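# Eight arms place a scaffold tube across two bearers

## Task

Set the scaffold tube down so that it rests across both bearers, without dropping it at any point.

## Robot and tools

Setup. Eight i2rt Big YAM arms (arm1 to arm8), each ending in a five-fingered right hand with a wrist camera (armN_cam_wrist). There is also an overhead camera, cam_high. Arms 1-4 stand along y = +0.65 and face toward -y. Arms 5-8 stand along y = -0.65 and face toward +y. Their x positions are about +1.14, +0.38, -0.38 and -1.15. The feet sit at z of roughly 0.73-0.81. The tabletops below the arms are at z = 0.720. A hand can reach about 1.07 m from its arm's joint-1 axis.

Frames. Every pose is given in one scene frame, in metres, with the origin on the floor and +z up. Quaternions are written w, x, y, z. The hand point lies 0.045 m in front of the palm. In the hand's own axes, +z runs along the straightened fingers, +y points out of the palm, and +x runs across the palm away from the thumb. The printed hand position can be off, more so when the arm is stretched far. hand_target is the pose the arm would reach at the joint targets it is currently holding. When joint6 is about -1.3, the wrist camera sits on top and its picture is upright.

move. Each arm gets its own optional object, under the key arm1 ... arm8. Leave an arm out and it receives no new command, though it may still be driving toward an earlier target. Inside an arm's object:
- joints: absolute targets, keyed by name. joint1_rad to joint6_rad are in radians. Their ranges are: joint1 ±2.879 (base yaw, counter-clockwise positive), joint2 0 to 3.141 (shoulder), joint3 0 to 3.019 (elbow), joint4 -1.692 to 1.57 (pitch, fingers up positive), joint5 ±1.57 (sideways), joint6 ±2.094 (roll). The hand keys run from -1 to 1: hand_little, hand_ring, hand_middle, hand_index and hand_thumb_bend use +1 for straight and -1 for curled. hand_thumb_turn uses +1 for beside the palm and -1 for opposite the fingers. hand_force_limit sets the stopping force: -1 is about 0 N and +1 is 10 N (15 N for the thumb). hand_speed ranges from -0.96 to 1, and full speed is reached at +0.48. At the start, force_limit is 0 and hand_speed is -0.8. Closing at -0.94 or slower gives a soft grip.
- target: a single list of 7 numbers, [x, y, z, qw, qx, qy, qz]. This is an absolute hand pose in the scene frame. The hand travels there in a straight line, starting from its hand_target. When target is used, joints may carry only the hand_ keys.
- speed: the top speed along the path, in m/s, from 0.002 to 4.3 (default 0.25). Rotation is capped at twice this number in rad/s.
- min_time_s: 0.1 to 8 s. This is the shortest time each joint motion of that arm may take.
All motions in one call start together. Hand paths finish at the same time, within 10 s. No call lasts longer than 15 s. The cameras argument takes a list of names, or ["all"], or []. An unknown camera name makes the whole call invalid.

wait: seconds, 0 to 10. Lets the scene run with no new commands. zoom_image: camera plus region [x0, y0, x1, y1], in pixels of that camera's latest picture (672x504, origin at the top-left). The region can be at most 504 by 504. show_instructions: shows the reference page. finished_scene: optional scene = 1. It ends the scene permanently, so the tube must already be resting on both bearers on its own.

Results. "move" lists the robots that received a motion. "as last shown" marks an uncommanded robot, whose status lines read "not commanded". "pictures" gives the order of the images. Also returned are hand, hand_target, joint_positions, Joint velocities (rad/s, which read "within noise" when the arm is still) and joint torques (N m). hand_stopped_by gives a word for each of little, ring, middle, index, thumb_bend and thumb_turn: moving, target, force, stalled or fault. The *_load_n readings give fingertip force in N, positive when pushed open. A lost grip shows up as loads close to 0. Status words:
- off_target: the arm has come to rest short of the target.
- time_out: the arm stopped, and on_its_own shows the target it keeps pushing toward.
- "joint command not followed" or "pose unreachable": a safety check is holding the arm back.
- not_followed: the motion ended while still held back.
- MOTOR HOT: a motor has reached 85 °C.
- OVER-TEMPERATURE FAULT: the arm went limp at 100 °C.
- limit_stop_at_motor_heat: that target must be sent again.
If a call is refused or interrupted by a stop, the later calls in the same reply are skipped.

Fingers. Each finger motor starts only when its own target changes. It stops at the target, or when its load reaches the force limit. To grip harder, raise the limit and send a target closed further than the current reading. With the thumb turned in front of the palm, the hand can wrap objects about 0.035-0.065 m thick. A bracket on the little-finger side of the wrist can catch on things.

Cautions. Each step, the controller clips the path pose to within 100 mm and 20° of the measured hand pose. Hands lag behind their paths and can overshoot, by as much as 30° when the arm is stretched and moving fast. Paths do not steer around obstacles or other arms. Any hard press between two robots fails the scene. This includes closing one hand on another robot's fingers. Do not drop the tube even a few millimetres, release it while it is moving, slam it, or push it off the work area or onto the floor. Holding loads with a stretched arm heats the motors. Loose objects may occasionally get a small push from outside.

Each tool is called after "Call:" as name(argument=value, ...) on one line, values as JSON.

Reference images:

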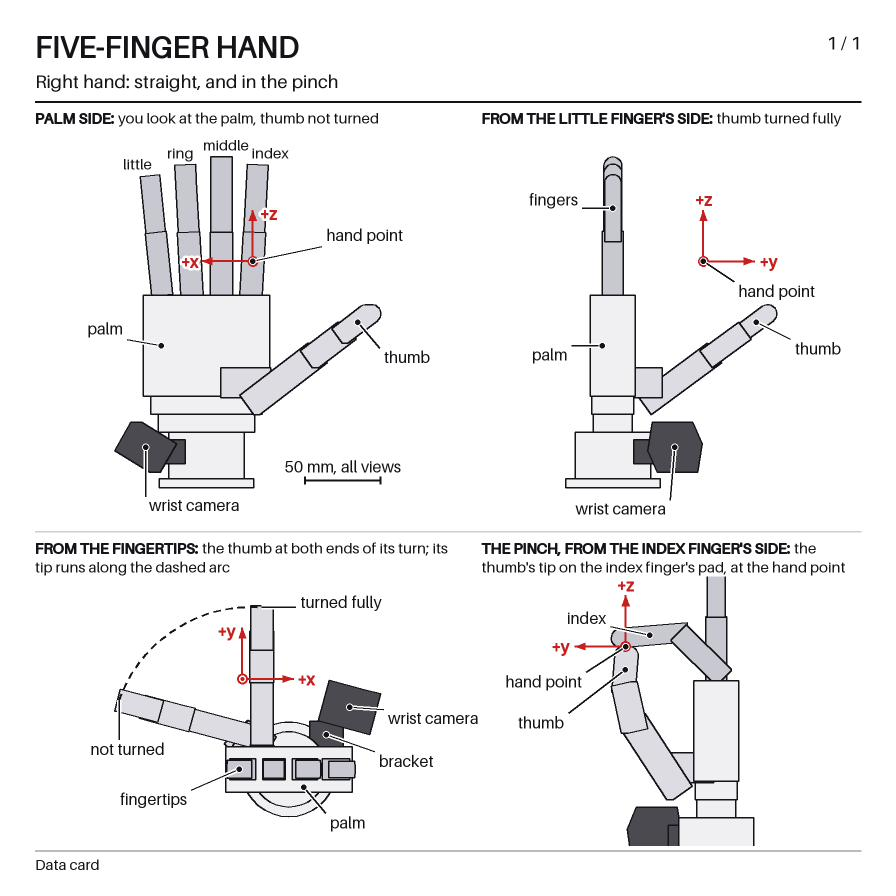

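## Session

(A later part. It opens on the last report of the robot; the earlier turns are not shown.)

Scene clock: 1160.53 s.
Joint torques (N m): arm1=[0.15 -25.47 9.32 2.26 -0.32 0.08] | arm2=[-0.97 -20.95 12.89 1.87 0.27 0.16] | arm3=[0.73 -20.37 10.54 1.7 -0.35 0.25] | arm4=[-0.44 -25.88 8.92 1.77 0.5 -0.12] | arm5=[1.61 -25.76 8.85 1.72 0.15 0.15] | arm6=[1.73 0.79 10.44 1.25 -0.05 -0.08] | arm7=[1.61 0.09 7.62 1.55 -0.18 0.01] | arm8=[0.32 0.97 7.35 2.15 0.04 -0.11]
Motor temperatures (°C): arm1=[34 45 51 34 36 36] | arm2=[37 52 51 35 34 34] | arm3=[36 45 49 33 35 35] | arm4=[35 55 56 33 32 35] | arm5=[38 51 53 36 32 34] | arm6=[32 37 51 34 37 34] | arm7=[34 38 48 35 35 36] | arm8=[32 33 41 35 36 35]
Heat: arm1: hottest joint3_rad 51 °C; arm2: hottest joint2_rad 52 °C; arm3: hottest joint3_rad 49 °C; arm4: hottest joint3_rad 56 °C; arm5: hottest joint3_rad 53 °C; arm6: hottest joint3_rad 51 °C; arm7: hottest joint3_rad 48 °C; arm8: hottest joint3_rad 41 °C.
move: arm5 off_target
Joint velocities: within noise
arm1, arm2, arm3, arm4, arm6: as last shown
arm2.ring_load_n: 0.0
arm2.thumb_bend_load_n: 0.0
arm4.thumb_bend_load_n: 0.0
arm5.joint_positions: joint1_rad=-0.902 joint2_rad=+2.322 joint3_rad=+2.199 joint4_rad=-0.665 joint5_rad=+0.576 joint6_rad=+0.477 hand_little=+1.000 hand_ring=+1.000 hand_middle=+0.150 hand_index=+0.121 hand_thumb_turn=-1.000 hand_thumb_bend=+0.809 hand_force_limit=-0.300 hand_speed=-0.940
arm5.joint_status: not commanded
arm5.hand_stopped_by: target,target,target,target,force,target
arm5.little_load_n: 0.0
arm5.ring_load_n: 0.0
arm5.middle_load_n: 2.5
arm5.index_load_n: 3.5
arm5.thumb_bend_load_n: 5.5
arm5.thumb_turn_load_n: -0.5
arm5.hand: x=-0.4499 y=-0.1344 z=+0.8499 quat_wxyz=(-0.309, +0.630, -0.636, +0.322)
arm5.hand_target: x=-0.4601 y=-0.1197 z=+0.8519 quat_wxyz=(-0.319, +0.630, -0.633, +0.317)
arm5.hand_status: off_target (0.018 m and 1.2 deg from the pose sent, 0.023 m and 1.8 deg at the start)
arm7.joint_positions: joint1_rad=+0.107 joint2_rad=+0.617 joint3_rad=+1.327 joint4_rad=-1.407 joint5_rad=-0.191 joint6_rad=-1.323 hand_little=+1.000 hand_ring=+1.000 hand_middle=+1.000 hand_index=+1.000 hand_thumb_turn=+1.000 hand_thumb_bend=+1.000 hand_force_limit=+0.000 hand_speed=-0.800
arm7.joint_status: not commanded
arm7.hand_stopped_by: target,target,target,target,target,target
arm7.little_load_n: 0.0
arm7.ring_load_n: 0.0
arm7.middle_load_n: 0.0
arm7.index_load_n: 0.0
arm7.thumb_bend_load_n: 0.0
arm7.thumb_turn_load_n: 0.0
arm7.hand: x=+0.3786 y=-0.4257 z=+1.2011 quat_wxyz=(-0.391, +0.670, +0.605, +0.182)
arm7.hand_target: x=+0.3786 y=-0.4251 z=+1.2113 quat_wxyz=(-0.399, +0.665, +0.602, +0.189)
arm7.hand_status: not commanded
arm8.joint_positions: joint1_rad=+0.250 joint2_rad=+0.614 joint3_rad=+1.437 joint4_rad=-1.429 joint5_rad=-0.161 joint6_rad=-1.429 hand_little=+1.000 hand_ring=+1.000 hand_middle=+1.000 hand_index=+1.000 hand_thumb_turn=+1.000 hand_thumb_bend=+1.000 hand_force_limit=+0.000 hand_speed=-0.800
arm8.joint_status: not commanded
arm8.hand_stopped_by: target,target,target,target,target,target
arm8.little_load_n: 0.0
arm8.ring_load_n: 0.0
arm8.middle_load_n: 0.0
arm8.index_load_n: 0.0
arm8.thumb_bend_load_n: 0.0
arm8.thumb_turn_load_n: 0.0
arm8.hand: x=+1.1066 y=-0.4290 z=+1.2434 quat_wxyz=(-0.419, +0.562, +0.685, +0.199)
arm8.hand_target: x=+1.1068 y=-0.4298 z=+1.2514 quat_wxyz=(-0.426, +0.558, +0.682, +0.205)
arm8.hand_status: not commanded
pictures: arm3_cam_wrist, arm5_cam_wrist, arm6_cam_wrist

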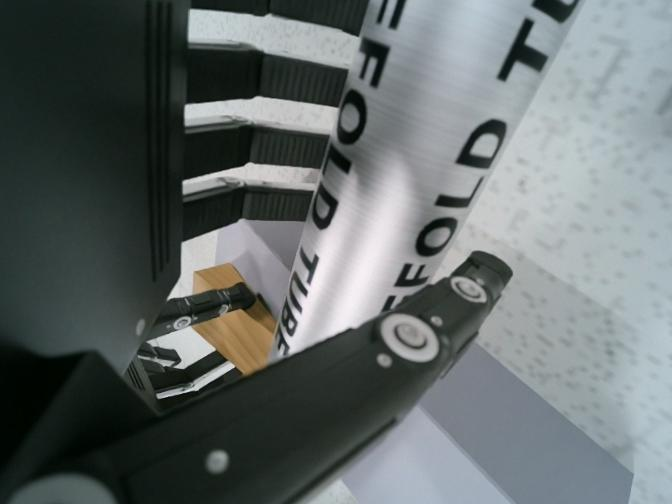

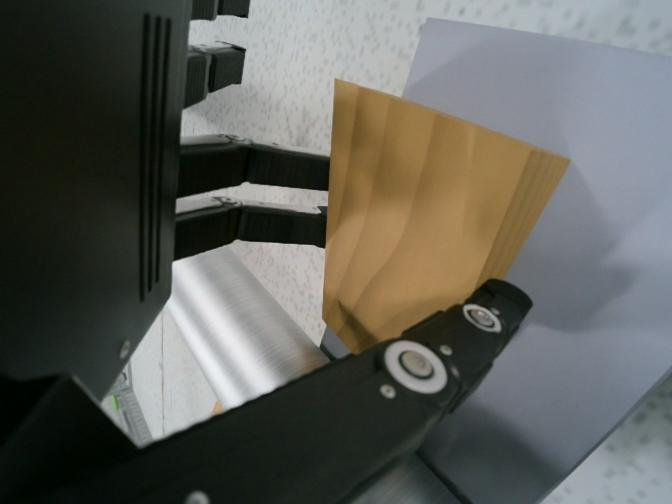

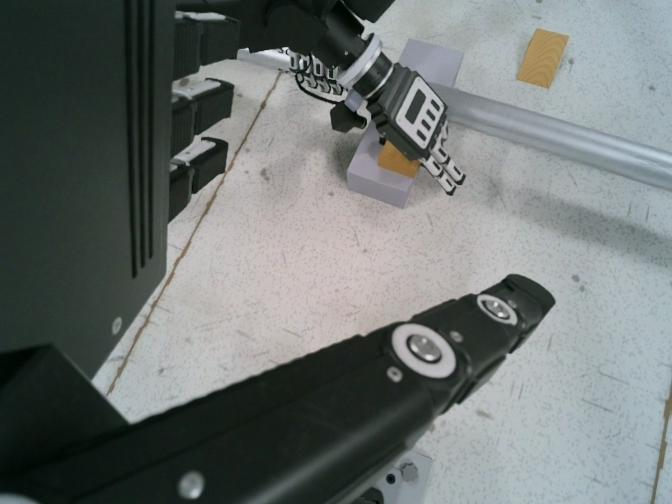

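Call:
move(arm5={"target": [-0.478, -0.108, 0.860, 0.3182, -0.6317, 0.6317, -0.3182], "speed": 0.05}, cameras=["arm5_cam_wrist", "arm6_cam_wrist", "arm3_cam_wrist"])

Call:
zoom_image(camera="arm6_cam_wrist", region=[200, 0, 500, 225])

Call:
zoom_image(camera="arm3_cam_wrist", region=[120, 180, 420, 400])

Scene clock: 1165.80 s.
Joint torques (N m): arm1=[0.09 -25.35 9.31 2.36 -0.34 0.07] | arm2=[-0.97 -21.01 12.88 1.87 0.27 0.16] | arm3=[0.32 -20.31 10.73 1.76 -0.35 0.24] | arm4=[0.32 -25.17 9.02 1.94 0.52 -0.09] | arm5=[1.79 -26.05 9.07 0.87 0.03 0.14] | arm6=[1.79 1.44 10.28 1.18 -0.04 -0.08] | arm7=[1.03 0.21 7.73 1.57 -0.15 0.01] | arm8=[1.08 1.14 7.25 2.44 0.05 -0.11]
Motor temperatures (°C): arm1=[34 45 51 34 36 36] | arm2=[37 52 51 35 34 34] | arm3=[36 45 49 33 35 35] | arm4=[35 55 56 33 32 35] | arm5=[38 51 52 36 32 34] | arm6=[32 37 51 34 37 34] | arm7=[34 38 48 35 35 36] | arm8=[32 33 41 35 36 35]
Heat: arm1: hottest joint3_rad 51 °C; arm2: hottest joint2_rad 52 °C; arm3: hottest joint3_rad 49 °C; arm4: hottest joint3_rad 56 °C; arm5: hottest joint3_rad 52 °C; arm6: hottest joint3_rad 51 °C; arm7: hottest joint3_rad 48 °C; arm8: hottest joint3_rad 41 °C.
move: arm5 off_target
Joint velocities: within noise
arm1.joint_positions: joint1_rad=-0.328 joint2_rad=+2.190 joint3_rad=+1.770 joint4_rad=-0.339 joint5_rad=-0.271 joint6_rad=-0.196 hand_little=+0.120 hand_ring=+0.120 hand_middle=+0.120 hand_index=+0.120 hand_thumb_turn=-1.000 hand_thumb_bend=+0.840 hand_force_limit=+0.100 hand_speed=-0.920
arm1.joint_status: not commanded
arm1.hand_stopped_by: target,target,target,target,target,target
arm1.little_load_n: 0.0
arm1.ring_load_n: 0.0
arm1.middle_load_n: 0.0
arm1.index_load_n: 0.5
arm1.thumb_bend_load_n: 0.0
arm1.thumb_turn_load_n: 0.0
arm1.hand: x=+0.9361 y=-0.1099 z=+0.8242 quat_wxyz=(-0.017, -0.015, -0.914, +0.405)
arm1.hand_target: x=+0.9372 y=-0.1182 z=+0.8395 quat_wxyz=(-0.017, -0.015, -0.908, +0.418)
arm1.hand_status: not commanded
arm2.joint_positions: joint1_rad=+0.346 joint2_rad=+2.124 joint3_rad=+1.891 joint4_rad=-0.563 joint5_rad=+0.344 joint6_rad=+0.249 hand_little=+0.120 hand_ring=+0.120 hand_middle=+0.120 hand_index=+0.120 hand_thumb_turn=-1.000 hand_thumb_bend=+0.820 hand_force_limit=+0.100 hand_speed=-0.920
arm2.joint_status: not commanded
arm2.hand_stopped_by: target,target,target,target,target,target
arm2.little_load_n: 0.0
arm2.ring_load_n: 0.0
arm2.middle_load_n: 0.0
arm2.index_load_n: 0.0
arm2.thumb_bend_load_n: 0.0
arm2.thumb_turn_load_n: 0.0
arm2.hand: x=+0.6566 y=-0.1063 z=+0.8334 quat_wxyz=(+0.037, -0.010, -0.915, +0.403)
arm2.hand_target: x=+0.6545 y=-0.1149 z=+0.8484 quat_wxyz=(+0.033, -0.020, -0.909, +0.416)
arm2.hand_status: not commanded
arm3.joint_positions: joint1_rad=-0.415 joint2_rad=+2.066 joint3_rad=+1.642 joint4_rad=-0.356 joint5_rad=-0.287 joint6_rad=-0.275 hand_little=+0.160 hand_ring=+0.160 hand_middle=+0.160 hand_index=+0.160 hand_thumb_turn=-1.000 hand_thumb_bend=+0.800 hand_force_limit=+0.100 hand_speed=-0.920
arm3.joint_status: not commanded
arm3.hand_stopped_by: target,target,target,target,target,target
arm3.little_load_n: 0.0
arm3.ring_load_n: 0.0
arm3.middle_load_n: 0.0
arm3.index_load_n: 0.5
arm3.thumb_bend_load_n: 0.0
arm3.thumb_turn_load_n: 0.0
arm3.hand: x=-0.6003 y=-0.0623 z=+0.8223 quat_wxyz=(+0.003, +0.004, -0.913, +0.408)
arm3.hand_target: x=-0.5958 y=-0.0693 z=+0.8291 quat_wxyz=(-0.001, +0.005, -0.911, +0.413)
arm3.hand_status: not commanded
arm4.joint_positions: joint1_rad=+0.380 joint2_rad=+2.057 joint3_rad=+1.666 joint4_rad=-0.436 joint5_rad=+0.349 joint6_rad=+0.261 hand_little=+0.120 hand_ring=+0.120 hand_middle=+0.120 hand_index=+0.120 hand_thumb_turn=-1.000 hand_thumb_bend=+0.840 hand_force_limit=+0.100 hand_speed=-0.920
arm4.joint_status: not commanded
arm4.hand_stopped_by: target,target,target,target,target,target
arm4.little_load_n: 0.0
arm4.ring_load_n: 0.0
arm4.middle_load_n: 0.0
arm4.index_load_n: 0.0
arm4.thumb_bend_load_n: 0.0
arm4.thumb_turn_load_n: 0.0
arm4.hand: x=-0.8843 y=-0.0621 z=+0.8301 quat_wxyz=(+0.042, -0.003, -0.919, +0.391)
arm4.hand_target: x=-0.8861 y=-0.0729 z=+0.8478 quat_wxyz=(+0.040, -0.010, -0.912, +0.407)
arm4.hand_status: not commanded
arm5.joint_positions: joint1_rad=-0.878 joint2_rad=+2.309 joint3_rad=+2.181 joint4_rad=-0.665 joint5_rad=+0.601 joint6_rad=+0.485 hand_little=+1.000 hand_ring=+1.000 hand_middle=+0.151 hand_index=+0.121 hand_thumb_turn=-1.000 hand_thumb_bend=+0.809 hand_force_limit=-0.300 hand_speed=-0.940
arm5.joint_status: not commanded
arm5.hand_stopped_by: target,target,target,target,force,target
arm5.little_load_n: 0.0
arm5.ring_load_n: 0.0
arm5.middle_load_n: 2.5
arm5.index_load_n: 3.5
arm5.thumb_bend_load_n: 5.0
arm5.thumb_turn_load_n: -0.5
arm5.hand: x=-0.4634 y=-0.1245 z=+0.8523 quat_wxyz=(-0.309, +0.631, -0.632, +0.328)
arm5.hand_target: x=-0.4781 y=-0.1089 z=+0.8599 quat_wxyz=(-0.316, +0.635, -0.628, +0.320)
arm5.hand_status: off_target (0.023 m and 1.5 deg from the pose sent, 0.040 m and 1.2 deg at the start)
arm6, arm7, arm8: as last shown
pictures: arm3_cam_wrist, arm5_cam_wrist, arm6_cam_wrist

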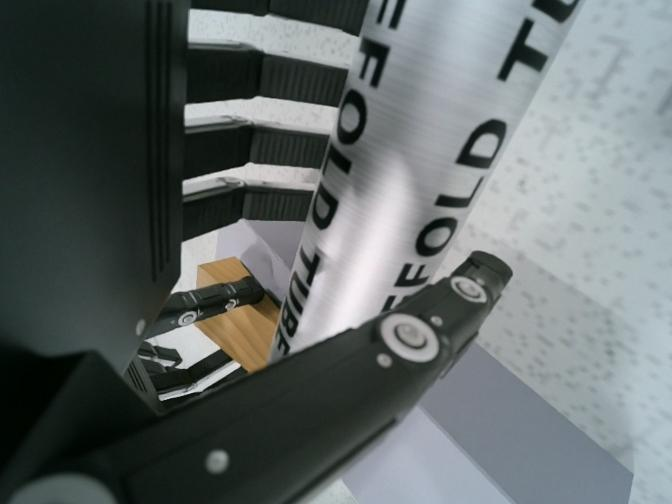

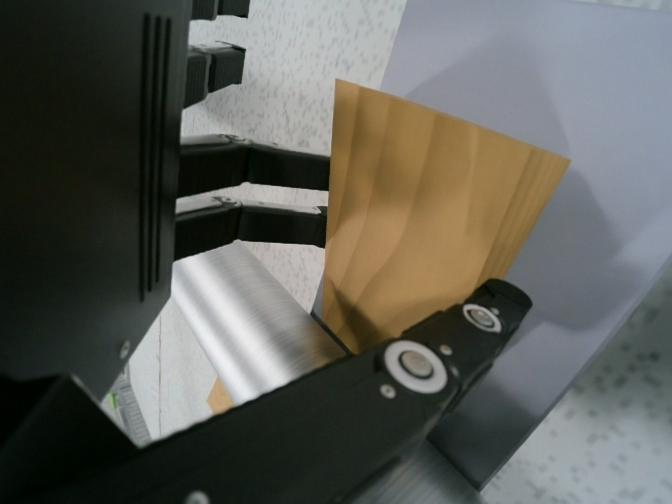

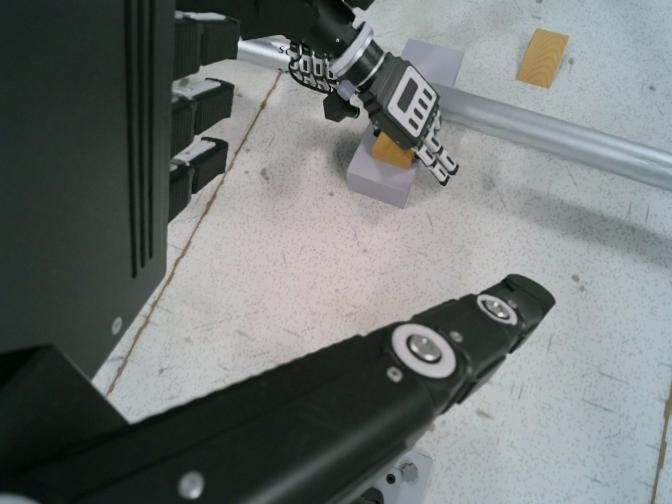

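Scaled by 1.680.

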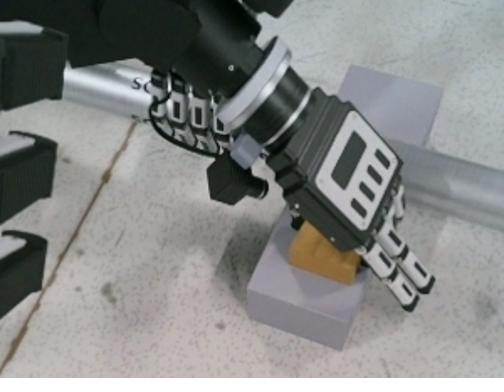

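Scaled by 1.680.

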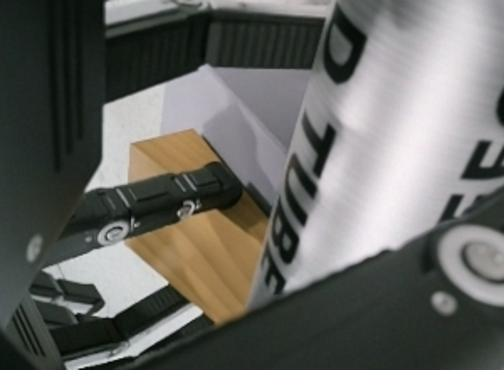

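Call:
move(arm5={"target": [-0.478, -0.097, 0.860, 0.3182, -0.6317, 0.6317, -0.3182], "speed": 0.04}, cameras=["arm5_cam_wrist", "arm6_cam_wrist", "arm3_cam_wrist"])

Call:
zoom_image(camera="arm6_cam_wrist", region=[200, 0, 500, 225])

Call:
zoom_image(camera="arm3_cam_wrist", region=[120, 180, 420, 400])

Scene clock: 1170.37 s.
Joint torques (N m): arm1=[0.38 -25.47 9.35 2.32 -0.33 0.1] | arm2=[-0.97 -21.01 12.88 1.88 0.28 0.16] | arm3=[0.56 -20.25 10.69 1.63 -0.34 0.25] | arm4=[-0.38 -25.11 9.02 1.85 0.52 -0.11] | arm5=[2.43 -24.35 12.52 0.23 0.05 0.14] | arm6=[0.67 0.85 10.28 1.26 -0.05 -0.05] | arm7=[1.32 -0.15 7.65 1.47 -0.16 -0.01] | arm8=[0.62 0.97 7.5 2.45 0.04 -0.09]
Motor temperatures (°C): arm1=[34 45 51 34 36 36] | arm2=[37 52 51 35 34 34] | arm3=[36 45 49 33 35 35] | arm4=[35 55 56 33 32 35] | arm5=[38 51 52 36 32 34] | arm6=[32 37 51 34 37 34] | arm7=[34 38 48 35 35 36] | arm8=[32 33 41 35 36 35]
Heat: arm1: hottest joint3_rad 51 °C; arm2: hottest joint2_rad 52 °C; arm3: hottest joint3_rad 49 °C; arm4: hottest joint3_rad 56 °C; arm5: hottest joint3_rad 52 °C; arm6: hottest joint3_rad 51 °C; arm7: hottest joint3_rad 48 °C; arm8: hottest joint3_rad 41 °C.
move: arm5 off_target
Joint velocities: within noise
arm1, arm2, arm3, arm4, arm6, arm7, arm8: as last shown
arm3.index_load_n: 0.0
arm4.index_load_n: 0.5
arm5.joint_positions: joint1_rad=-0.870 joint2_rad=+2.309 joint3_rad=+2.182 joint4_rad=-0.672 joint5_rad=+0.609 joint6_rad=+0.501 hand_little=+1.000 hand_ring=+1.000 hand_middle=+0.151 hand_index=+0.121 hand_thumb_turn=-1.000 hand_thumb_bend=+0.809 hand_force_limit=-0.300 hand_speed=-0.940
arm5.joint_status: not commanded
arm5.hand_stopped_by: target,target,target,target,force,target
arm5.little_load_n: 0.0
arm5.ring_load_n: 0.0
arm5.middle_load_n: 2.5
arm5.index_load_n: 3.5
arm5.thumb_bend_load_n: 5.0
arm5.thumb_turn_load_n: -0.5
arm5.hand: x=-0.4677 y=-0.1203 z=+0.8524 quat_wxyz=(-0.309, +0.628, -0.635, +0.327)
arm5.hand_target: x=-0.4785 y=-0.0975 z=+0.8602 quat_wxyz=(-0.319, +0.631, -0.632, +0.318)
arm5.hand_status: off_target (0.027 m and 1.6 deg from the pose sent, 0.032 m and 1.5 deg at the start)
arm8.ring_load_n: -0.5
pictures: arm3_cam_wrist, arm5_cam_wrist, arm6_cam_wrist

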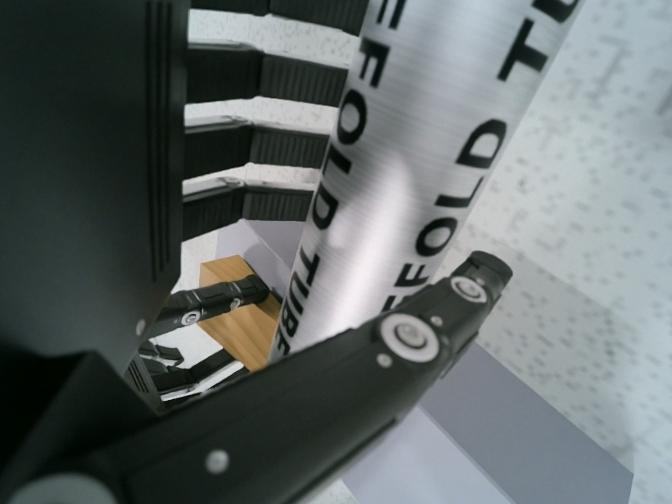

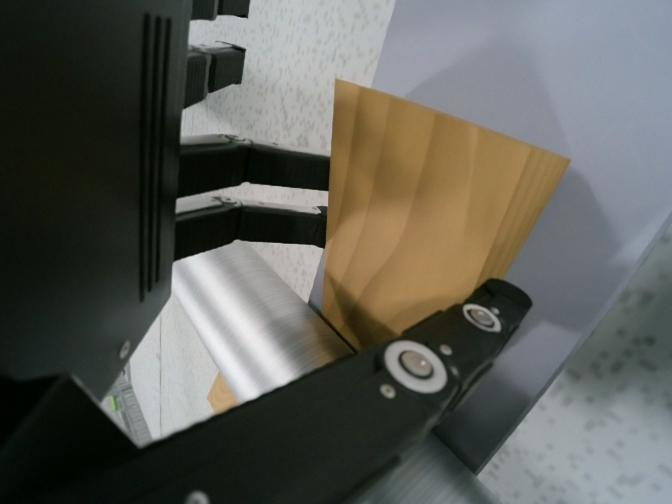

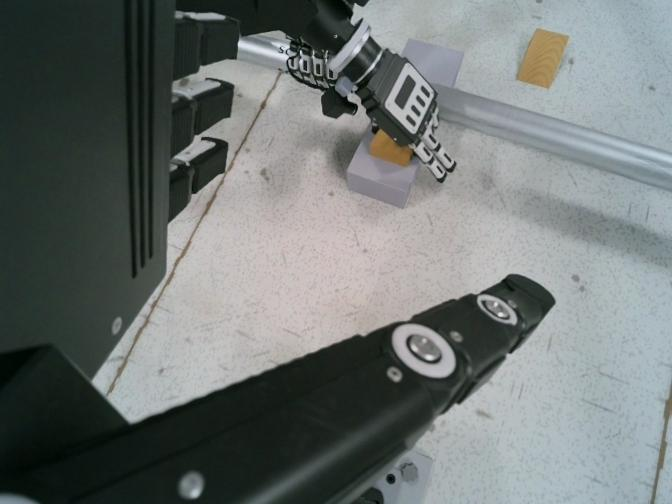

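Scaled by 1.680.

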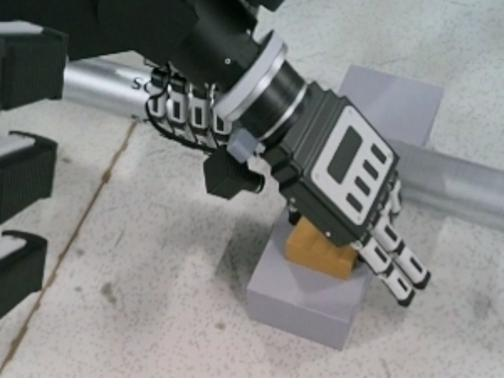

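Scaled by 1.680.

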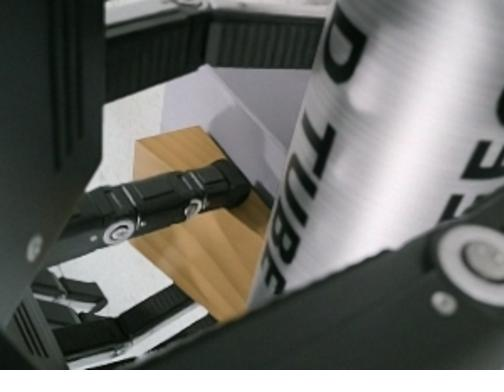

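Call:
move(arm5={"target": [-0.478, -0.087, 0.860, 0.3182, -0.6317, 0.6317, -0.3182], "speed": 0.04}, cameras=["arm5_cam_wrist", "arm6_cam_wrist", "arm3_cam_wrist"])

Call:
zoom_image(camera="arm6_cam_wrist", region=[200, 0, 500, 225])

Call:
zoom_image(camera="arm3_cam_wrist", region=[120, 180, 420, 400])

Scene clock: 1173.60 s.
Joint torques (N m): arm1=[0.09 -25.29 9.26 2.32 -0.32 0.11] | arm2=[-0.97 -20.95 12.89 1.87 0.27 0.16] | arm3=[0.32 -19.96 10.62 1.78 -0.35 0.24] | arm4=[-0.09 -25.76 8.91 1.81 0.54 -0.13] | arm5=[2.73 -23.18 13.83 0.73 0.02 0.21] | arm6=[1.2 1.26 10.32 1.18 -0.06 -0.06] | arm7=[1.38 0.26 7.76 1.48 -0.2 0.02] | arm8=[0.5 0.67 7.5 2.47 0.01 -0.13]
Motor temperatures (°C): arm1=[34 45 51 34 36 36] | arm2=[37 52 51 35 34 34] | arm3=[36 45 49 33 35 35] | arm4=[35 55 56 33 32 35] | arm5=[38 51 52 36 32 34] | arm6=[32 37 51 34 37 34] | arm7=[34 38 48 35 35 36] | arm8=[32 33 41 35 36 35]
Heat: arm1: hottest joint3_rad 51 °C; arm2: hottest joint2_rad 52 °C; arm3: hottest joint3_rad 49 °C; arm4: hottest joint3_rad 56 °C; arm5: hottest joint3_rad 52 °C; arm6: hottest joint3_rad 51 °C; arm7: hottest joint3_rad 48 °C; arm8: hottest joint3_rad 41 °C.
move: arm5 off_target
Joint velocities: within noise
arm1, arm2, arm3, arm4, arm6, arm7, arm8: as last shown
arm3.index_load_n: 0.5
arm4.index_load_n: 0.0
arm5.joint_positions: joint1_rad=-0.863 joint2_rad=+2.321 joint3_rad=+2.213 joint4_rad=-0.708 joint5_rad=+0.615 joint6_rad=+0.501 hand_little=+1.000 hand_ring=+1.000 hand_middle=+0.151 hand_index=+0.121 hand_thumb_turn=-1.000 hand_thumb_bend=+0.809 hand_force_limit=-0.300 hand_speed=-0.940
arm5.joint_status: not commanded
arm5.hand_stopped_by: target,target,target,target,force,target
arm5.little_load_n: 0.0
arm5.ring_load_n: -0.5
arm5.middle_load_n: 2.0
arm5.index_load_n: 3.0
arm5.thumb_bend_load_n: 5.5
arm5.thumb_turn_load_n: -0.5
arm5.hand: x=-0.4708 y=-0.1167 z=+0.8536 quat_wxyz=(-0.302, +0.632, -0.633, +0.328)
arm5.hand_target: x=-0.4793 y=-0.0884 z=+0.8601 quat_wxyz=(-0.319, +0.632, -0.631, +0.318)
arm5.hand_status: off_target (0.031 m and 2.2 deg from the pose sent, 0.036 m and 1.6 deg at the start)
arm6.thumb_turn_load_n: 0.5
arm8.ring_load_n: 0.0
pictures: arm3_cam_wrist, arm5_cam_wrist, arm6_cam_wrist

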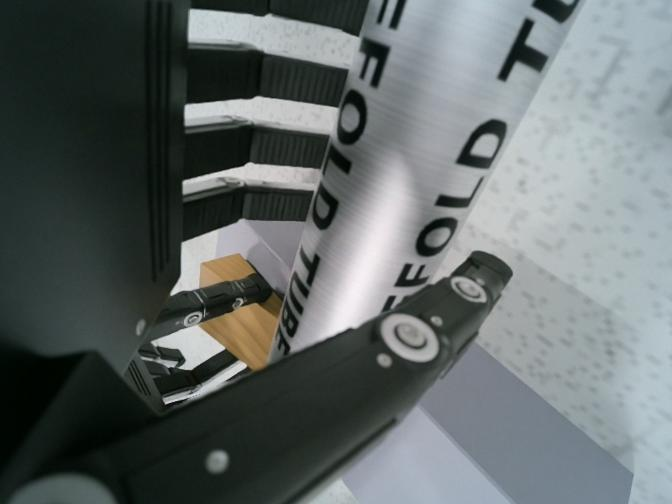

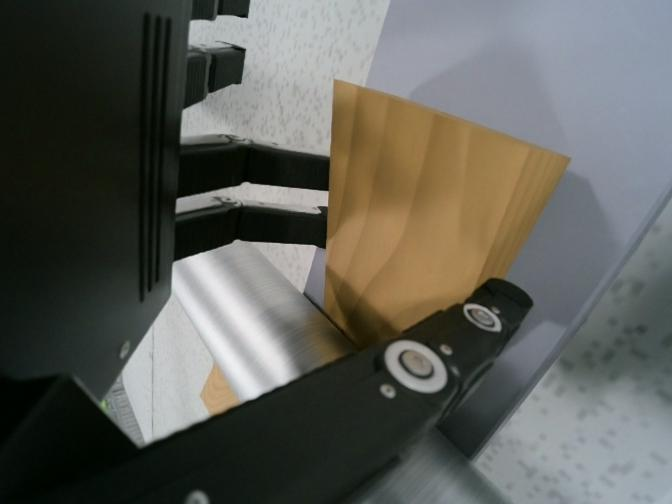

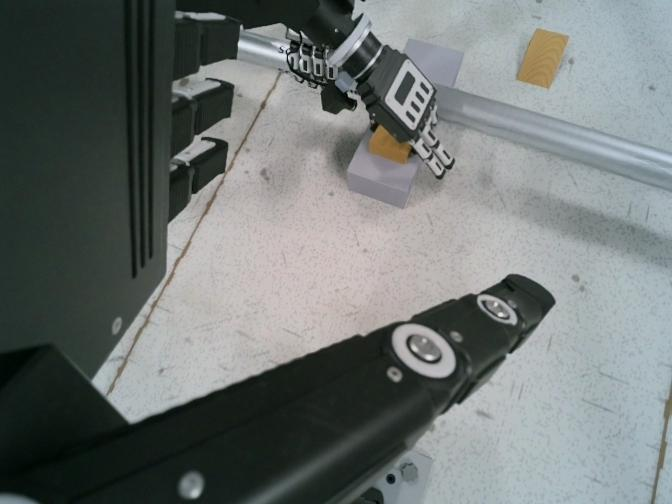

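Scaled by 1.680.

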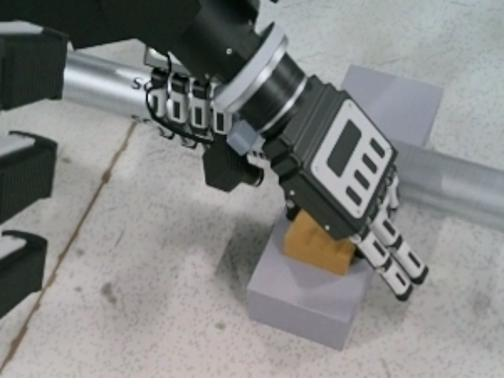

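Scaled by 1.680.

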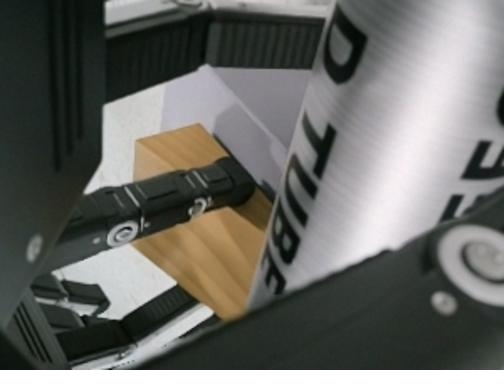

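Call:
move(arm5={"target": [-0.474, -0.108, 0.860, 0.3182, -0.6317, 0.6317, -0.3182], "speed": 0.05})

Call:
move(arm5={"joints": {"hand_speed": -0.92, "hand_index": 0.24, "hand_middle": 0.28, "hand_thumb_bend": 0.87}}, cameras=["arm5_cam_wrist", "arm6_cam_wrist", "arm3_cam_wrist"])

Call:
zoom_image(camera="arm6_cam_wrist", region=[200, 0, 500, 225])

Scene clock: 1177.20 s.
Joint torques (N m): arm1=[0.26 -25.58 9.32 2.28 -0.33 0.1] | arm2=[-0.97 -20.95 12.88 1.87 0.27 0.16] | arm3=[0.97 -20.19 10.73 1.66 -0.35 0.22] | arm4=[-0.26 -25.64 8.83 1.88 0.51 -0.14] | arm5=[0.73 -25.99 9.24 2.06 -0.18 0.07] | arm6=[1.2 1.61 10.52 1.43 -0.01 -0.06] | arm7=[1.44 -0.32 7.65 1.52 -0.17 0] | arm8=[0.85 0.97 7.58 2.28 0.03 -0.13]
Motor temperatures (°C): arm1=[34 45 51 34 36 36] | arm2=[37 52 51 35 34 34] | arm3=[36 45 49 33 35 35] | arm4=[35 55 56 33 32 35] | arm5=[38 51 52 36 32 34] | arm6=[32 36 51 34 37 34] | arm7=[34 38 48 35 35 36] | arm8=[32 33 41 35 36 35]
Heat: arm1: hottest joint3_rad 51 °C; arm2: hottest joint2_rad 52 °C; arm3: hottest joint3_rad 49 °C; arm4: hottest joint3_rad 56 °C; arm5: hottest joint3_rad 52 °C; arm6: hottest joint3_rad 51 °C; arm7: hottest joint3_rad 48 °C; arm8: hottest joint3_rad 41 °C.
move: arm5 off_target
Joint velocities: within noise
arm1, arm2, arm3, arm4, arm7, arm8: as last shown
arm1.middle_load_n: -0.5
arm3.index_load_n: 0.0
arm5.joint_positions: joint1_rad=-0.863 joint2_rad=+2.317 joint3_rad=+2.201 joint4_rad=-0.697 joint5_rad=+0.615 joint6_rad=+0.501 hand_little=+1.000 hand_ring=+1.000 hand_middle=+0.151 hand_index=+0.121 hand_thumb_turn=-1.000 hand_thumb_bend=+0.809 hand_force_limit=-0.300 hand_speed=-0.940
arm5.joint_status: not commanded
arm5.hand_stopped_by: target,target,target,target,force,target
arm5.little_load_n: 0.0
arm5.ring_load_n: 0.0
arm5.middle_load_n: 2.5
arm5.index_load_n: 3.0
arm5.thumb_bend_load_n: 5.0
arm5.thumb_turn_load_n: -0.5
arm5.hand: x=-0.4713 y=-0.1171 z=+0.8521 quat_wxyz=(-0.303, +0.632, -0.633, +0.328)
arm5.hand_target: x=-0.4732 y=-0.1099 z=+0.8602 quat_wxyz=(-0.316, +0.630, -0.632, +0.322)
arm5.hand_status: off_target (0.012 m and 2.1 deg from the pose sent, 0.011 m and 2.2 deg at the start)
arm6.joint_positions: joint1_rad=+0.212 joint2_rad=+0.619 joint3_rad=+1.286 joint4_rad=-1.392 joint5_rad=-0.177 joint6_rad=-1.299 hand_little=+1.000 hand_ring=+1.000 hand_middle=+1.000 hand_index=+1.000 hand_thumb_turn=-1.000 hand_thumb_bend=+0.990 hand_force_limit=-0.600 hand_speed=-0.500
arm6.joint_status: not commanded
arm6.hand_stopped_by: target,target,target,target,target,target
arm6.little_load_n: 0.0
arm6.ring_load_n: 0.0
arm6.middle_load_n: 0.0
arm6.index_load_n: 0.0
arm6.thumb_bend_load_n: 0.0
arm6.thumb_turn_load_n: 0.0
arm6.hand: x=-0.4214 y=-0.4315 z=+1.1613 quat_wxyz=(-0.391, +0.626, +0.659, +0.143)
arm6.hand_target: x=-0.4222 y=-0.4362 z=+1.1787 quat_wxyz=(-0.402, +0.613, +0.663, +0.150)
arm6.hand_status: not commanded
pictures: none

Scene clock: 1178.27 s.
Joint torques (N m): arm1=[0.03 -25.64 9.26 2.33 -0.33 0.09] | arm2=[-0.97 -20.95 12.88 1.87 0.27 0.16] | arm3=[1.14 -20.13 10.62 1.68 -0.35 0.23] | arm4=[-0.03 -26.34 8.91 2.07 0.53 -0.16] | arm5=[0.73 -25.23 9.32 1.95 0.02 0.07] | arm6=[1.2 1.2 10.26 1.2 -0.1 -0.08] | arm7=[1.08 0.09 7.73 1.43 -0.2 0.01] | arm8=[0.85 1.2 7.47 2.29 0.07 -0.11]
Motor temperatures (°C): arm1=[34 45 51 34 36 36] | arm2=[37 52 51 35 34 34] | arm3=[36 45 49 33 35 35] | arm4=[35 55 56 33 32 35] | arm5=[38 51 52 36 32 34] | arm6=[32 36 51 34 37 34] | arm7=[34 38 48 35 35 36] | arm8=[32 33 41 35 36 35]
Heat: arm1: hottest joint3_rad 51 °C; arm2: hottest joint2_rad 52 °C; arm3: hottest joint3_rad 49 °C; arm4: hottest joint3_rad 56 °C; arm5: hottest joint3_rad 52 °C; arm6: hottest joint3_rad 51 °C; arm7: hottest joint3_rad 48 °C; arm8: hottest joint3_rad 41 °C.
move: arm5 done
Joint velocities: within noise
arm1, arm2, arm3, arm4, arm6, arm7, arm8: as last shown
arm1.middle_load_n: 0.0
arm3.index_load_n: 0.5
arm4.index_load_n: 0.5
arm5.joint_positions: joint1_rad=-0.863 joint2_rad=+2.314 joint3_rad=+2.198 joint4_rad=-0.697 joint5_rad=+0.598 joint6_rad=+0.501 hand_little=+1.000 hand_ring=+1.000 hand_middle=+0.280 hand_index=+0.240 hand_thumb_turn=-1.000 hand_thumb_bend=+0.870 hand_force_limit=-0.300 hand_speed=-0.920
arm5.joint_status: all done
arm5.hand_stopped_by: target,target,target,target,target,target
arm5.little_load_n: 0.0
arm5.ring_load_n: 0.0
arm5.middle_load_n: -1.0
arm5.index_load_n: 0.0
arm5.thumb_bend_load_n: 0.0
arm5.thumb_turn_load_n: 0.0
arm5.hand: x=-0.4734 y=-0.1147 z=+0.8528 quat_wxyz=(-0.306, +0.635, -0.632, +0.321)
arm5.hand_target: x=-0.4743 y=-0.1081 z=+0.8596 quat_wxyz=(-0.318, +0.632, -0.631, +0.318)
arm5.hand_status: not commanded
arm6.ring_load_n: 0.5
pictures: arm3_cam_wrist, arm5_cam_wrist, arm6_cam_wrist

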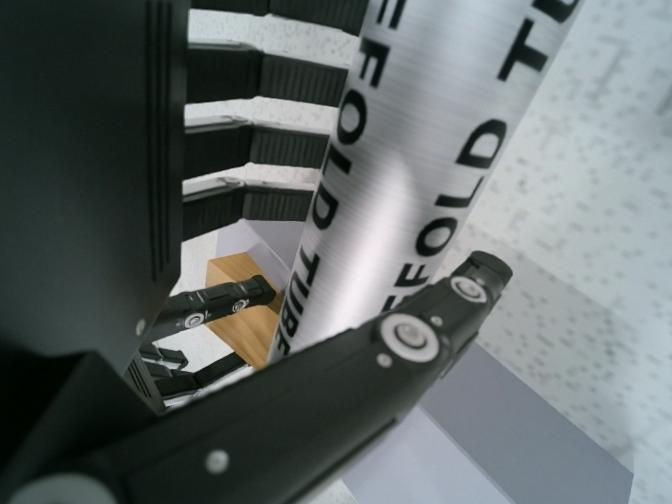

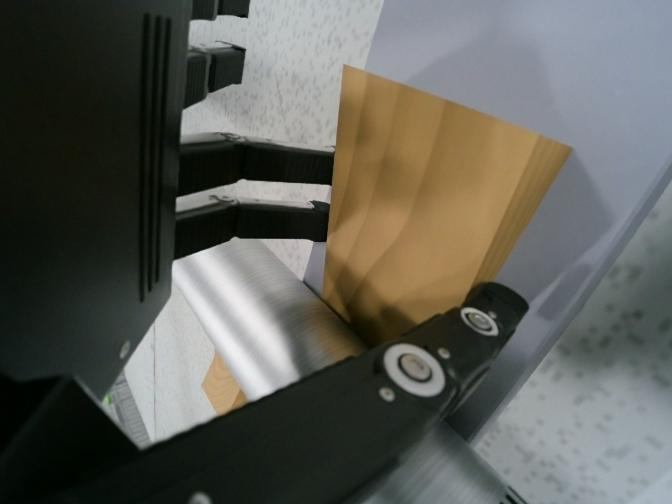

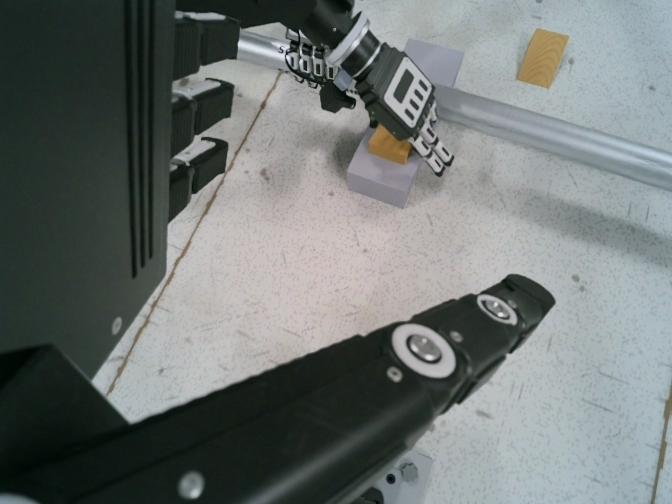

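Scaled by 1.680.

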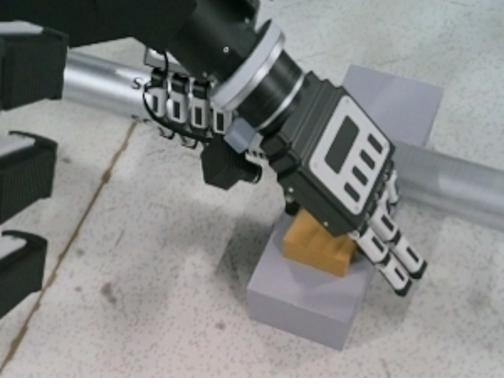

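Call:
move(arm5={"target": [-0.474, -0.116, 0.905, 0.3182, -0.6317, 0.6317, -0.3182], "speed": 0.06, "joints": {"hand_index": 0.34, "hand_middle": 0.34, "hand_thumb_bend": 0.93}}, cameras=["arm5_cam_wrist", "arm6_cam_wrist", "arm3_cam_wrist"])

Scene clock: 1181.03 s.
Joint torques (N m): arm1=[0.09 -25.64 9.29 2.26 -0.33 0.11] | arm2=[-0.97 -20.95 12.88 1.88 0.27 0.16] | arm3=[0.26 -20.07 10.78 1.63 -0.39 0.24] | arm4=[-0.73 -25.58 8.88 1.83 0.52 -0.09] | arm5=[-0.15 -26.64 12.92 0.51 0.11 -0.04] | arm6=[1.14 0.62 10.5 1.03 0.01 -0.04] | arm7=[1.32 -0.26 7.57 1.42 -0.17 0.02] | arm8=[0.85 0.97 7.45 2.47 0.01 -0.1]
Motor temperatures (°C): arm1=[34 45 51 34 36 36] | arm2=[37 53 51 35 34 34] | arm3=[36 45 49 33 35 35] | arm4=[35 55 57 33 32 35] | arm5=[38 51 52 36 32 34] | arm6=[32 36 51 34 37 34] | arm7=[34 38 48 35 35 36] | arm8=[32 33 41 35 36 35]
Heat: arm1: hottest joint3_rad 51 °C; arm2: hottest joint2_rad 53 °C; arm3: hottest joint3_rad 49 °C; arm4: hottest joint3_rad 57 °C; arm5: hottest joint3_rad 52 °C; arm6: hottest joint3_rad 51 °C; arm7: hottest joint3_rad 48 °C; arm8: hottest joint3_rad 41 °C.
move: arm5 off_target
Joint velocities: within noise
arm1, arm2, arm3, arm4, arm6, arm7, arm8: as last shown
arm4.index_load_n: 0.0
arm5.joint_positions: joint1_rad=-0.863 joint2_rad=+2.291 joint3_rad=+2.198 joint4_rad=-0.743 joint5_rad=+0.592 joint6_rad=+0.511 hand_little=+1.000 hand_ring=+1.000 hand_middle=+0.340 hand_index=+0.340 hand_thumb_turn=-1.000 hand_thumb_bend=+0.930 hand_force_limit=-0.300 hand_speed=-0.920
arm5.joint_status: all done
arm5.hand_stopped_by: target,target,target,target,target,target
arm5.little_load_n: 0.0
arm5.ring_load_n: 0.0
arm5.middle_load_n: 0.0
arm5.index_load_n: 0.0
arm5.thumb_bend_load_n: 0.0
arm5.thumb_turn_load_n: 0.0
arm5.hand: x=-0.4808 y=-0.1197 z=+0.8649 quat_wxyz=(-0.298, +0.639, -0.635, +0.317)
arm5.hand_target: x=-0.4747 y=-0.1162 z=+0.9052 quat_wxyz=(-0.320, +0.629, -0.634, +0.317)
arm5.hand_status: off_target (0.041 m and 2.5 deg from the pose sent, 0.052 m and 1.5 deg at the start)
arm6.little_load_n: -0.5
arm6.ring_load_n: 0.0
arm6.thumb_turn_load_n: 0.5
pictures: arm3_cam_wrist, arm5_cam_wrist, arm6_cam_wrist

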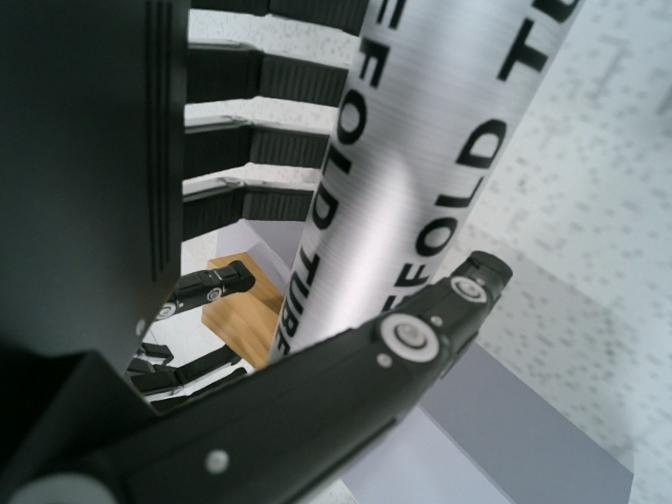

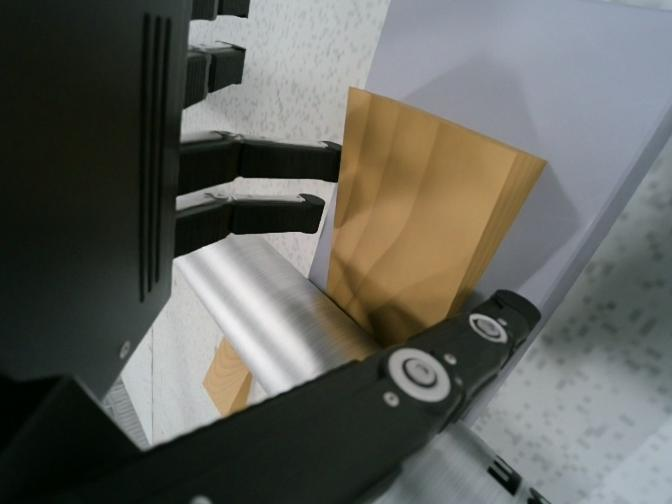

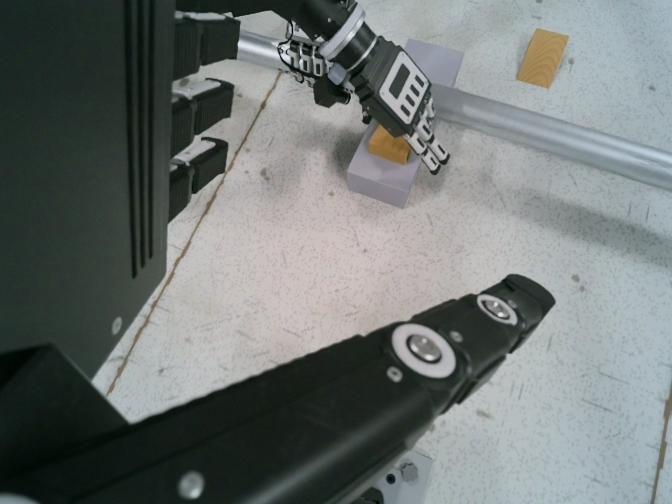

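Wedge stays in place. Retreat arm5 up and back.

Call:
move(arm5={"target": [-0.474, -0.17, 0.99, 0.3182, -0.6317, 0.6317, -0.3182], "speed": 0.1, "joints": {"hand_speed": -0.5, "hand_index": 0.4, "hand_middle": 0.4, "hand_thumb_bend": 0.99}})

Call:
move(arm5={"target": [-0.58, -0.38, 1.0, 0.3182, -0.6317, 0.6317, -0.3182], "speed": 0.15}, cameras=["arm6_cam_wrist", "cam_high"])

Call:
zoom_image(camera="arm6_cam_wrist", region=[200, 0, 500, 225])

Scene clock: 1185.17 s.
Joint torques (N m): arm1=[-0.09 -25.41 9.28 2.33 -0.32 0.08] | arm2=[-0.97 -20.95 12.89 1.88 0.27 0.16] | arm3=[0.5 -20.54 10.69 1.62 -0.38 0.29] | arm4=[-0.62 -25 8.92 1.94 0.48 -0.09] | arm5=[0.32 -25.41 12.4 0.59 0.11 -0.11] | arm6=[1.03 0.85 10.32 1.31 -0.06 -0.03] | arm7=[1.38 0.09 7.68 1.43 -0.18 0.03] | arm8=[0.91 1.2 7.43 2.28 0.04 -0.1]
Motor temperatures (°C): arm1=[34 45 51 34 36 36] | arm2=[37 53 51 35 34 34] | arm3=[36 45 49 33 35 35] | arm4=[35 55 57 33 32 35] | arm5=[38 51 51 36 32 34] | arm6=[32 36 52 34 37 34] | arm7=[34 38 48 35 35 36] | arm8=[32 33 41 35 36 35]
Heat: arm1: hottest joint3_rad 51 °C; arm2: hottest joint2_rad 53 °C; arm3: hottest joint3_rad 49 °C; arm4: hottest joint3_rad 57 °C; arm5: hottest joint2_rad 51 °C; arm6: hottest joint3_rad 52 °C; arm7: hottest joint3_rad 48 °C; arm8: hottest joint3_rad 41 °C.
move: arm5 off_target
Joint velocities: within noise
arm1, arm2, arm3, arm4, arm6, arm7, arm8: as last shown
arm3.middle_load_n: 0.5
arm5.joint_positions: joint1_rad=-0.909 joint2_rad=+2.157 joint3_rad=+2.198 joint4_rad=-0.843 joint5_rad=+0.553 joint6_rad=+0.466 hand_little=+1.000 hand_ring=+1.000 hand_middle=+0.400 hand_index=+0.400 hand_thumb_turn=-1.000 hand_thumb_bend=+0.990 hand_force_limit=-0.300 hand_speed=-0.500
arm5.joint_status: all done
arm5.hand_stopped_by: target,target,target,target,target,target
arm5.little_load_n: 0.0
arm5.ring_load_n: 0.0
arm5.middle_load_n: 0.0
arm5.index_load_n: 0.0
arm5.thumb_bend_load_n: 0.0
arm5.thumb_turn_load_n: 0.0
arm5.hand: x=-0.4802 y=-0.1642 z=+0.9563 quat_wxyz=(-0.303, +0.639, -0.633, +0.315)
arm5.hand_target: x=-0.4746 y=-0.1703 z=+0.9895 quat_wxyz=(-0.318, +0.632, -0.631, +0.318)
arm5.hand_status: off_target (0.035 m and 1.9 deg from the pose sent, 0.135 m and 2.5 deg at the start)
arm6.little_load_n: 0.0
arm6.thumb_turn_load_n: 0.0
arm8.thumb_bend_load_n: 0.5
pictures: none

Scene clock: 1187.57 s.
Joint torques (N m): arm1=[0.26 -25.35 9.26 2.29 -0.34 0.08] | arm2=[-0.97 -20.95 12.88 1.88 0.27 0.16] | arm3=[0.44 -20.25 10.77 1.66 -0.36 0.29] | arm4=[0.09 -25.58 8.94 1.95 0.5 -0.14] | arm5=[-0.32 -15.74 9.72 2.22 0.02 -0.11] | arm6=[1.67 0.91 10.43 1.44 -0.06 -0.1] | arm7=[1.38 0.03 7.71 1.4 -0.18 0.03] | arm8=[0.79 1.03 7.47 2.26 0.04 -0.14]
Motor temperatures (°C): arm1=[34 45 51 34 36 36] | arm2=[37 53 51 35 34 34] | arm3=[36 45 49 33 35 35] | arm4=[35 55 57 33 32 35] | arm5=[38 51 51 36 32 34] | arm6=[32 36 52 34 37 34] | arm7=[34 38 48 35 35 36] | arm8=[32 33 41 35 36 35]
Heat: arm1: hottest joint3_rad 51 °C; arm2: hottest joint2_rad 53 °C; arm3: hottest joint3_rad 49 °C; arm4: hottest joint3_rad 57 °C; arm5: hottest joint2_rad 51 °C; arm6: hottest joint3_rad 52 °C; arm7: hottest joint3_rad 48 °C; arm8: hottest joint3_rad 41 °C.
move: arm5 off_target
Joint velocities: within noise
arm1, arm2, arm3, arm4, arm6: as last shown
arm2.little_load_n: 0.5
arm3.middle_load_n: 0.0
arm3.index_load_n: 0.0
arm5.joint_positions: joint1_rad=-1.090 joint2_rad=+1.543 joint3_rad=+1.389 joint4_rad=-0.582 joint5_rad=+0.417 joint6_rad=+0.331 hand_little=+1.000 hand_ring=+1.000 hand_middle=+0.400 hand_index=+0.400 hand_thumb_turn=-1.000 hand_thumb_bend=+0.990 hand_force_limit=-0.300 hand_speed=-0.500
arm5.joint_status: not commanded
arm5.hand_stopped_by: target,target,target,target,target,target
arm5.little_load_n: 0.0
arm5.ring_load_n: -0.5
arm5.middle_load_n: 0.0
arm5.index_load_n: 0.0
arm5.thumb_bend_load_n: 0.0
arm5.thumb_turn_load_n: 0.0
arm5.hand: x=-0.5861 y=-0.3747 z=+0.9877 quat_wxyz=(-0.305, +0.638, -0.635, +0.311)
arm5.hand_target: x=-0.5800 y=-0.3798 z=+1.0002 quat_wxyz=(-0.319, +0.631, -0.632, +0.318)
arm5.hand_status: off_target (0.015 m and 1.9 deg from the pose sent, 0.242 m and 1.9 deg at the start)
arm7.joint_positions: joint1_rad=+0.107 joint2_rad=+0.617 joint3_rad=+1.327 joint4_rad=-1.407 joint5_rad=-0.191 joint6_rad=-1.323 hand_little=+1.000 hand_ring=+1.000 hand_middle=+1.000 hand_index=+1.000 hand_thumb_turn=+1.000 hand_thumb_bend=+1.000 hand_force_limit=+0.000 hand_speed=-0.800
arm7.joint_status: not commanded
arm7.hand_stopped_by: target,target,target,target,target,target
arm7.little_load_n: 0.0
arm7.ring_load_n: 0.0
arm7.middle_load_n: 0.0
arm7.index_load_n: 0.0
arm7.thumb_bend_load_n: 0.0
arm7.thumb_turn_load_n: 0.5
arm7.hand: x=+0.3786 y=-0.4257 z=+1.2011 quat_wxyz=(-0.391, +0.670, +0.605, +0.182)
arm7.hand_target: x=+0.3786 y=-0.4251 z=+1.2113 quat_wxyz=(-0.399, +0.665, +0.602, +0.189)
arm7.hand_status: not commanded
arm8.joint_positions: joint1_rad=+0.250 joint2_rad=+0.614 joint3_rad=+1.437 joint4_rad=-1.429 joint5_rad=-0.161 joint6_rad=-1.429 hand_little=+1.000 hand_ring=+1.000 hand_middle=+1.000 hand_index=+1.000 hand_thumb_turn=+1.000 hand_thumb_bend=+1.000 hand_force_limit=+0.000 hand_speed=-0.800
arm8.joint_status: not commanded
arm8.hand_stopped_by: target,target,target,target,target,target
arm8.little_load_n: 0.0
arm8.ring_load_n: 0.0
arm8.middle_load_n: 0.0
arm8.index_load_n: 0.0
arm8.thumb_bend_load_n: 0.0
arm8.thumb_turn_load_n: 0.0
arm8.hand: x=+1.1066 y=-0.4290 z=+1.2434 quat_wxyz=(-0.419, +0.562, +0.685, +0.199)
arm8.hand_target: x=+1.1068 y=-0.4298 z=+1.2514 quat_wxyz=(-0.426, +0.558, +0.682, +0.205)
arm8.hand_status: not commanded

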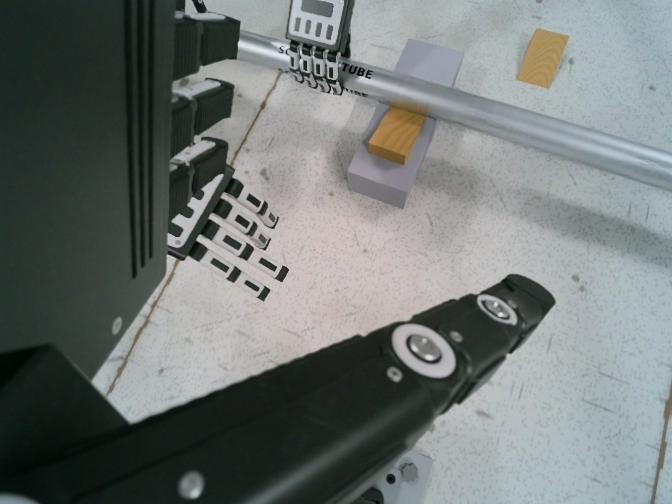

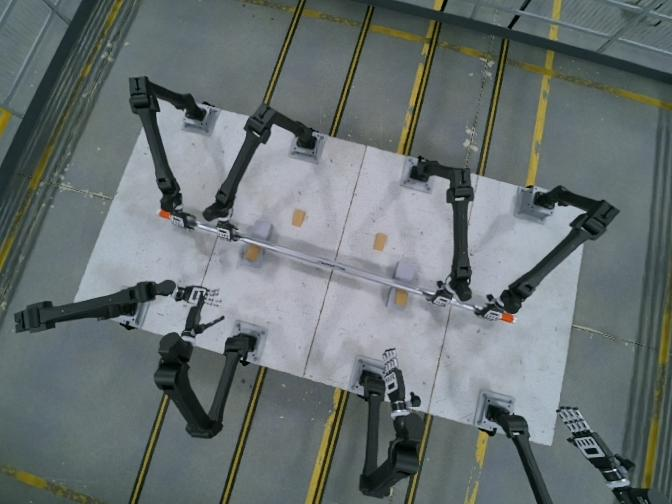

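Scaled by 1.680.

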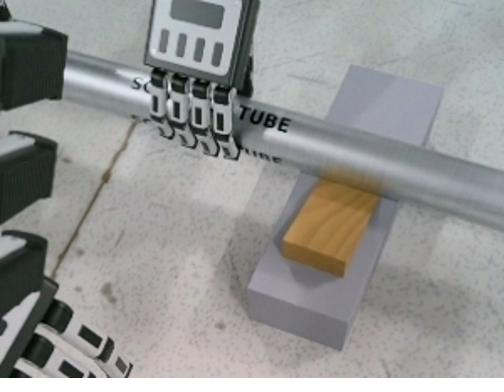

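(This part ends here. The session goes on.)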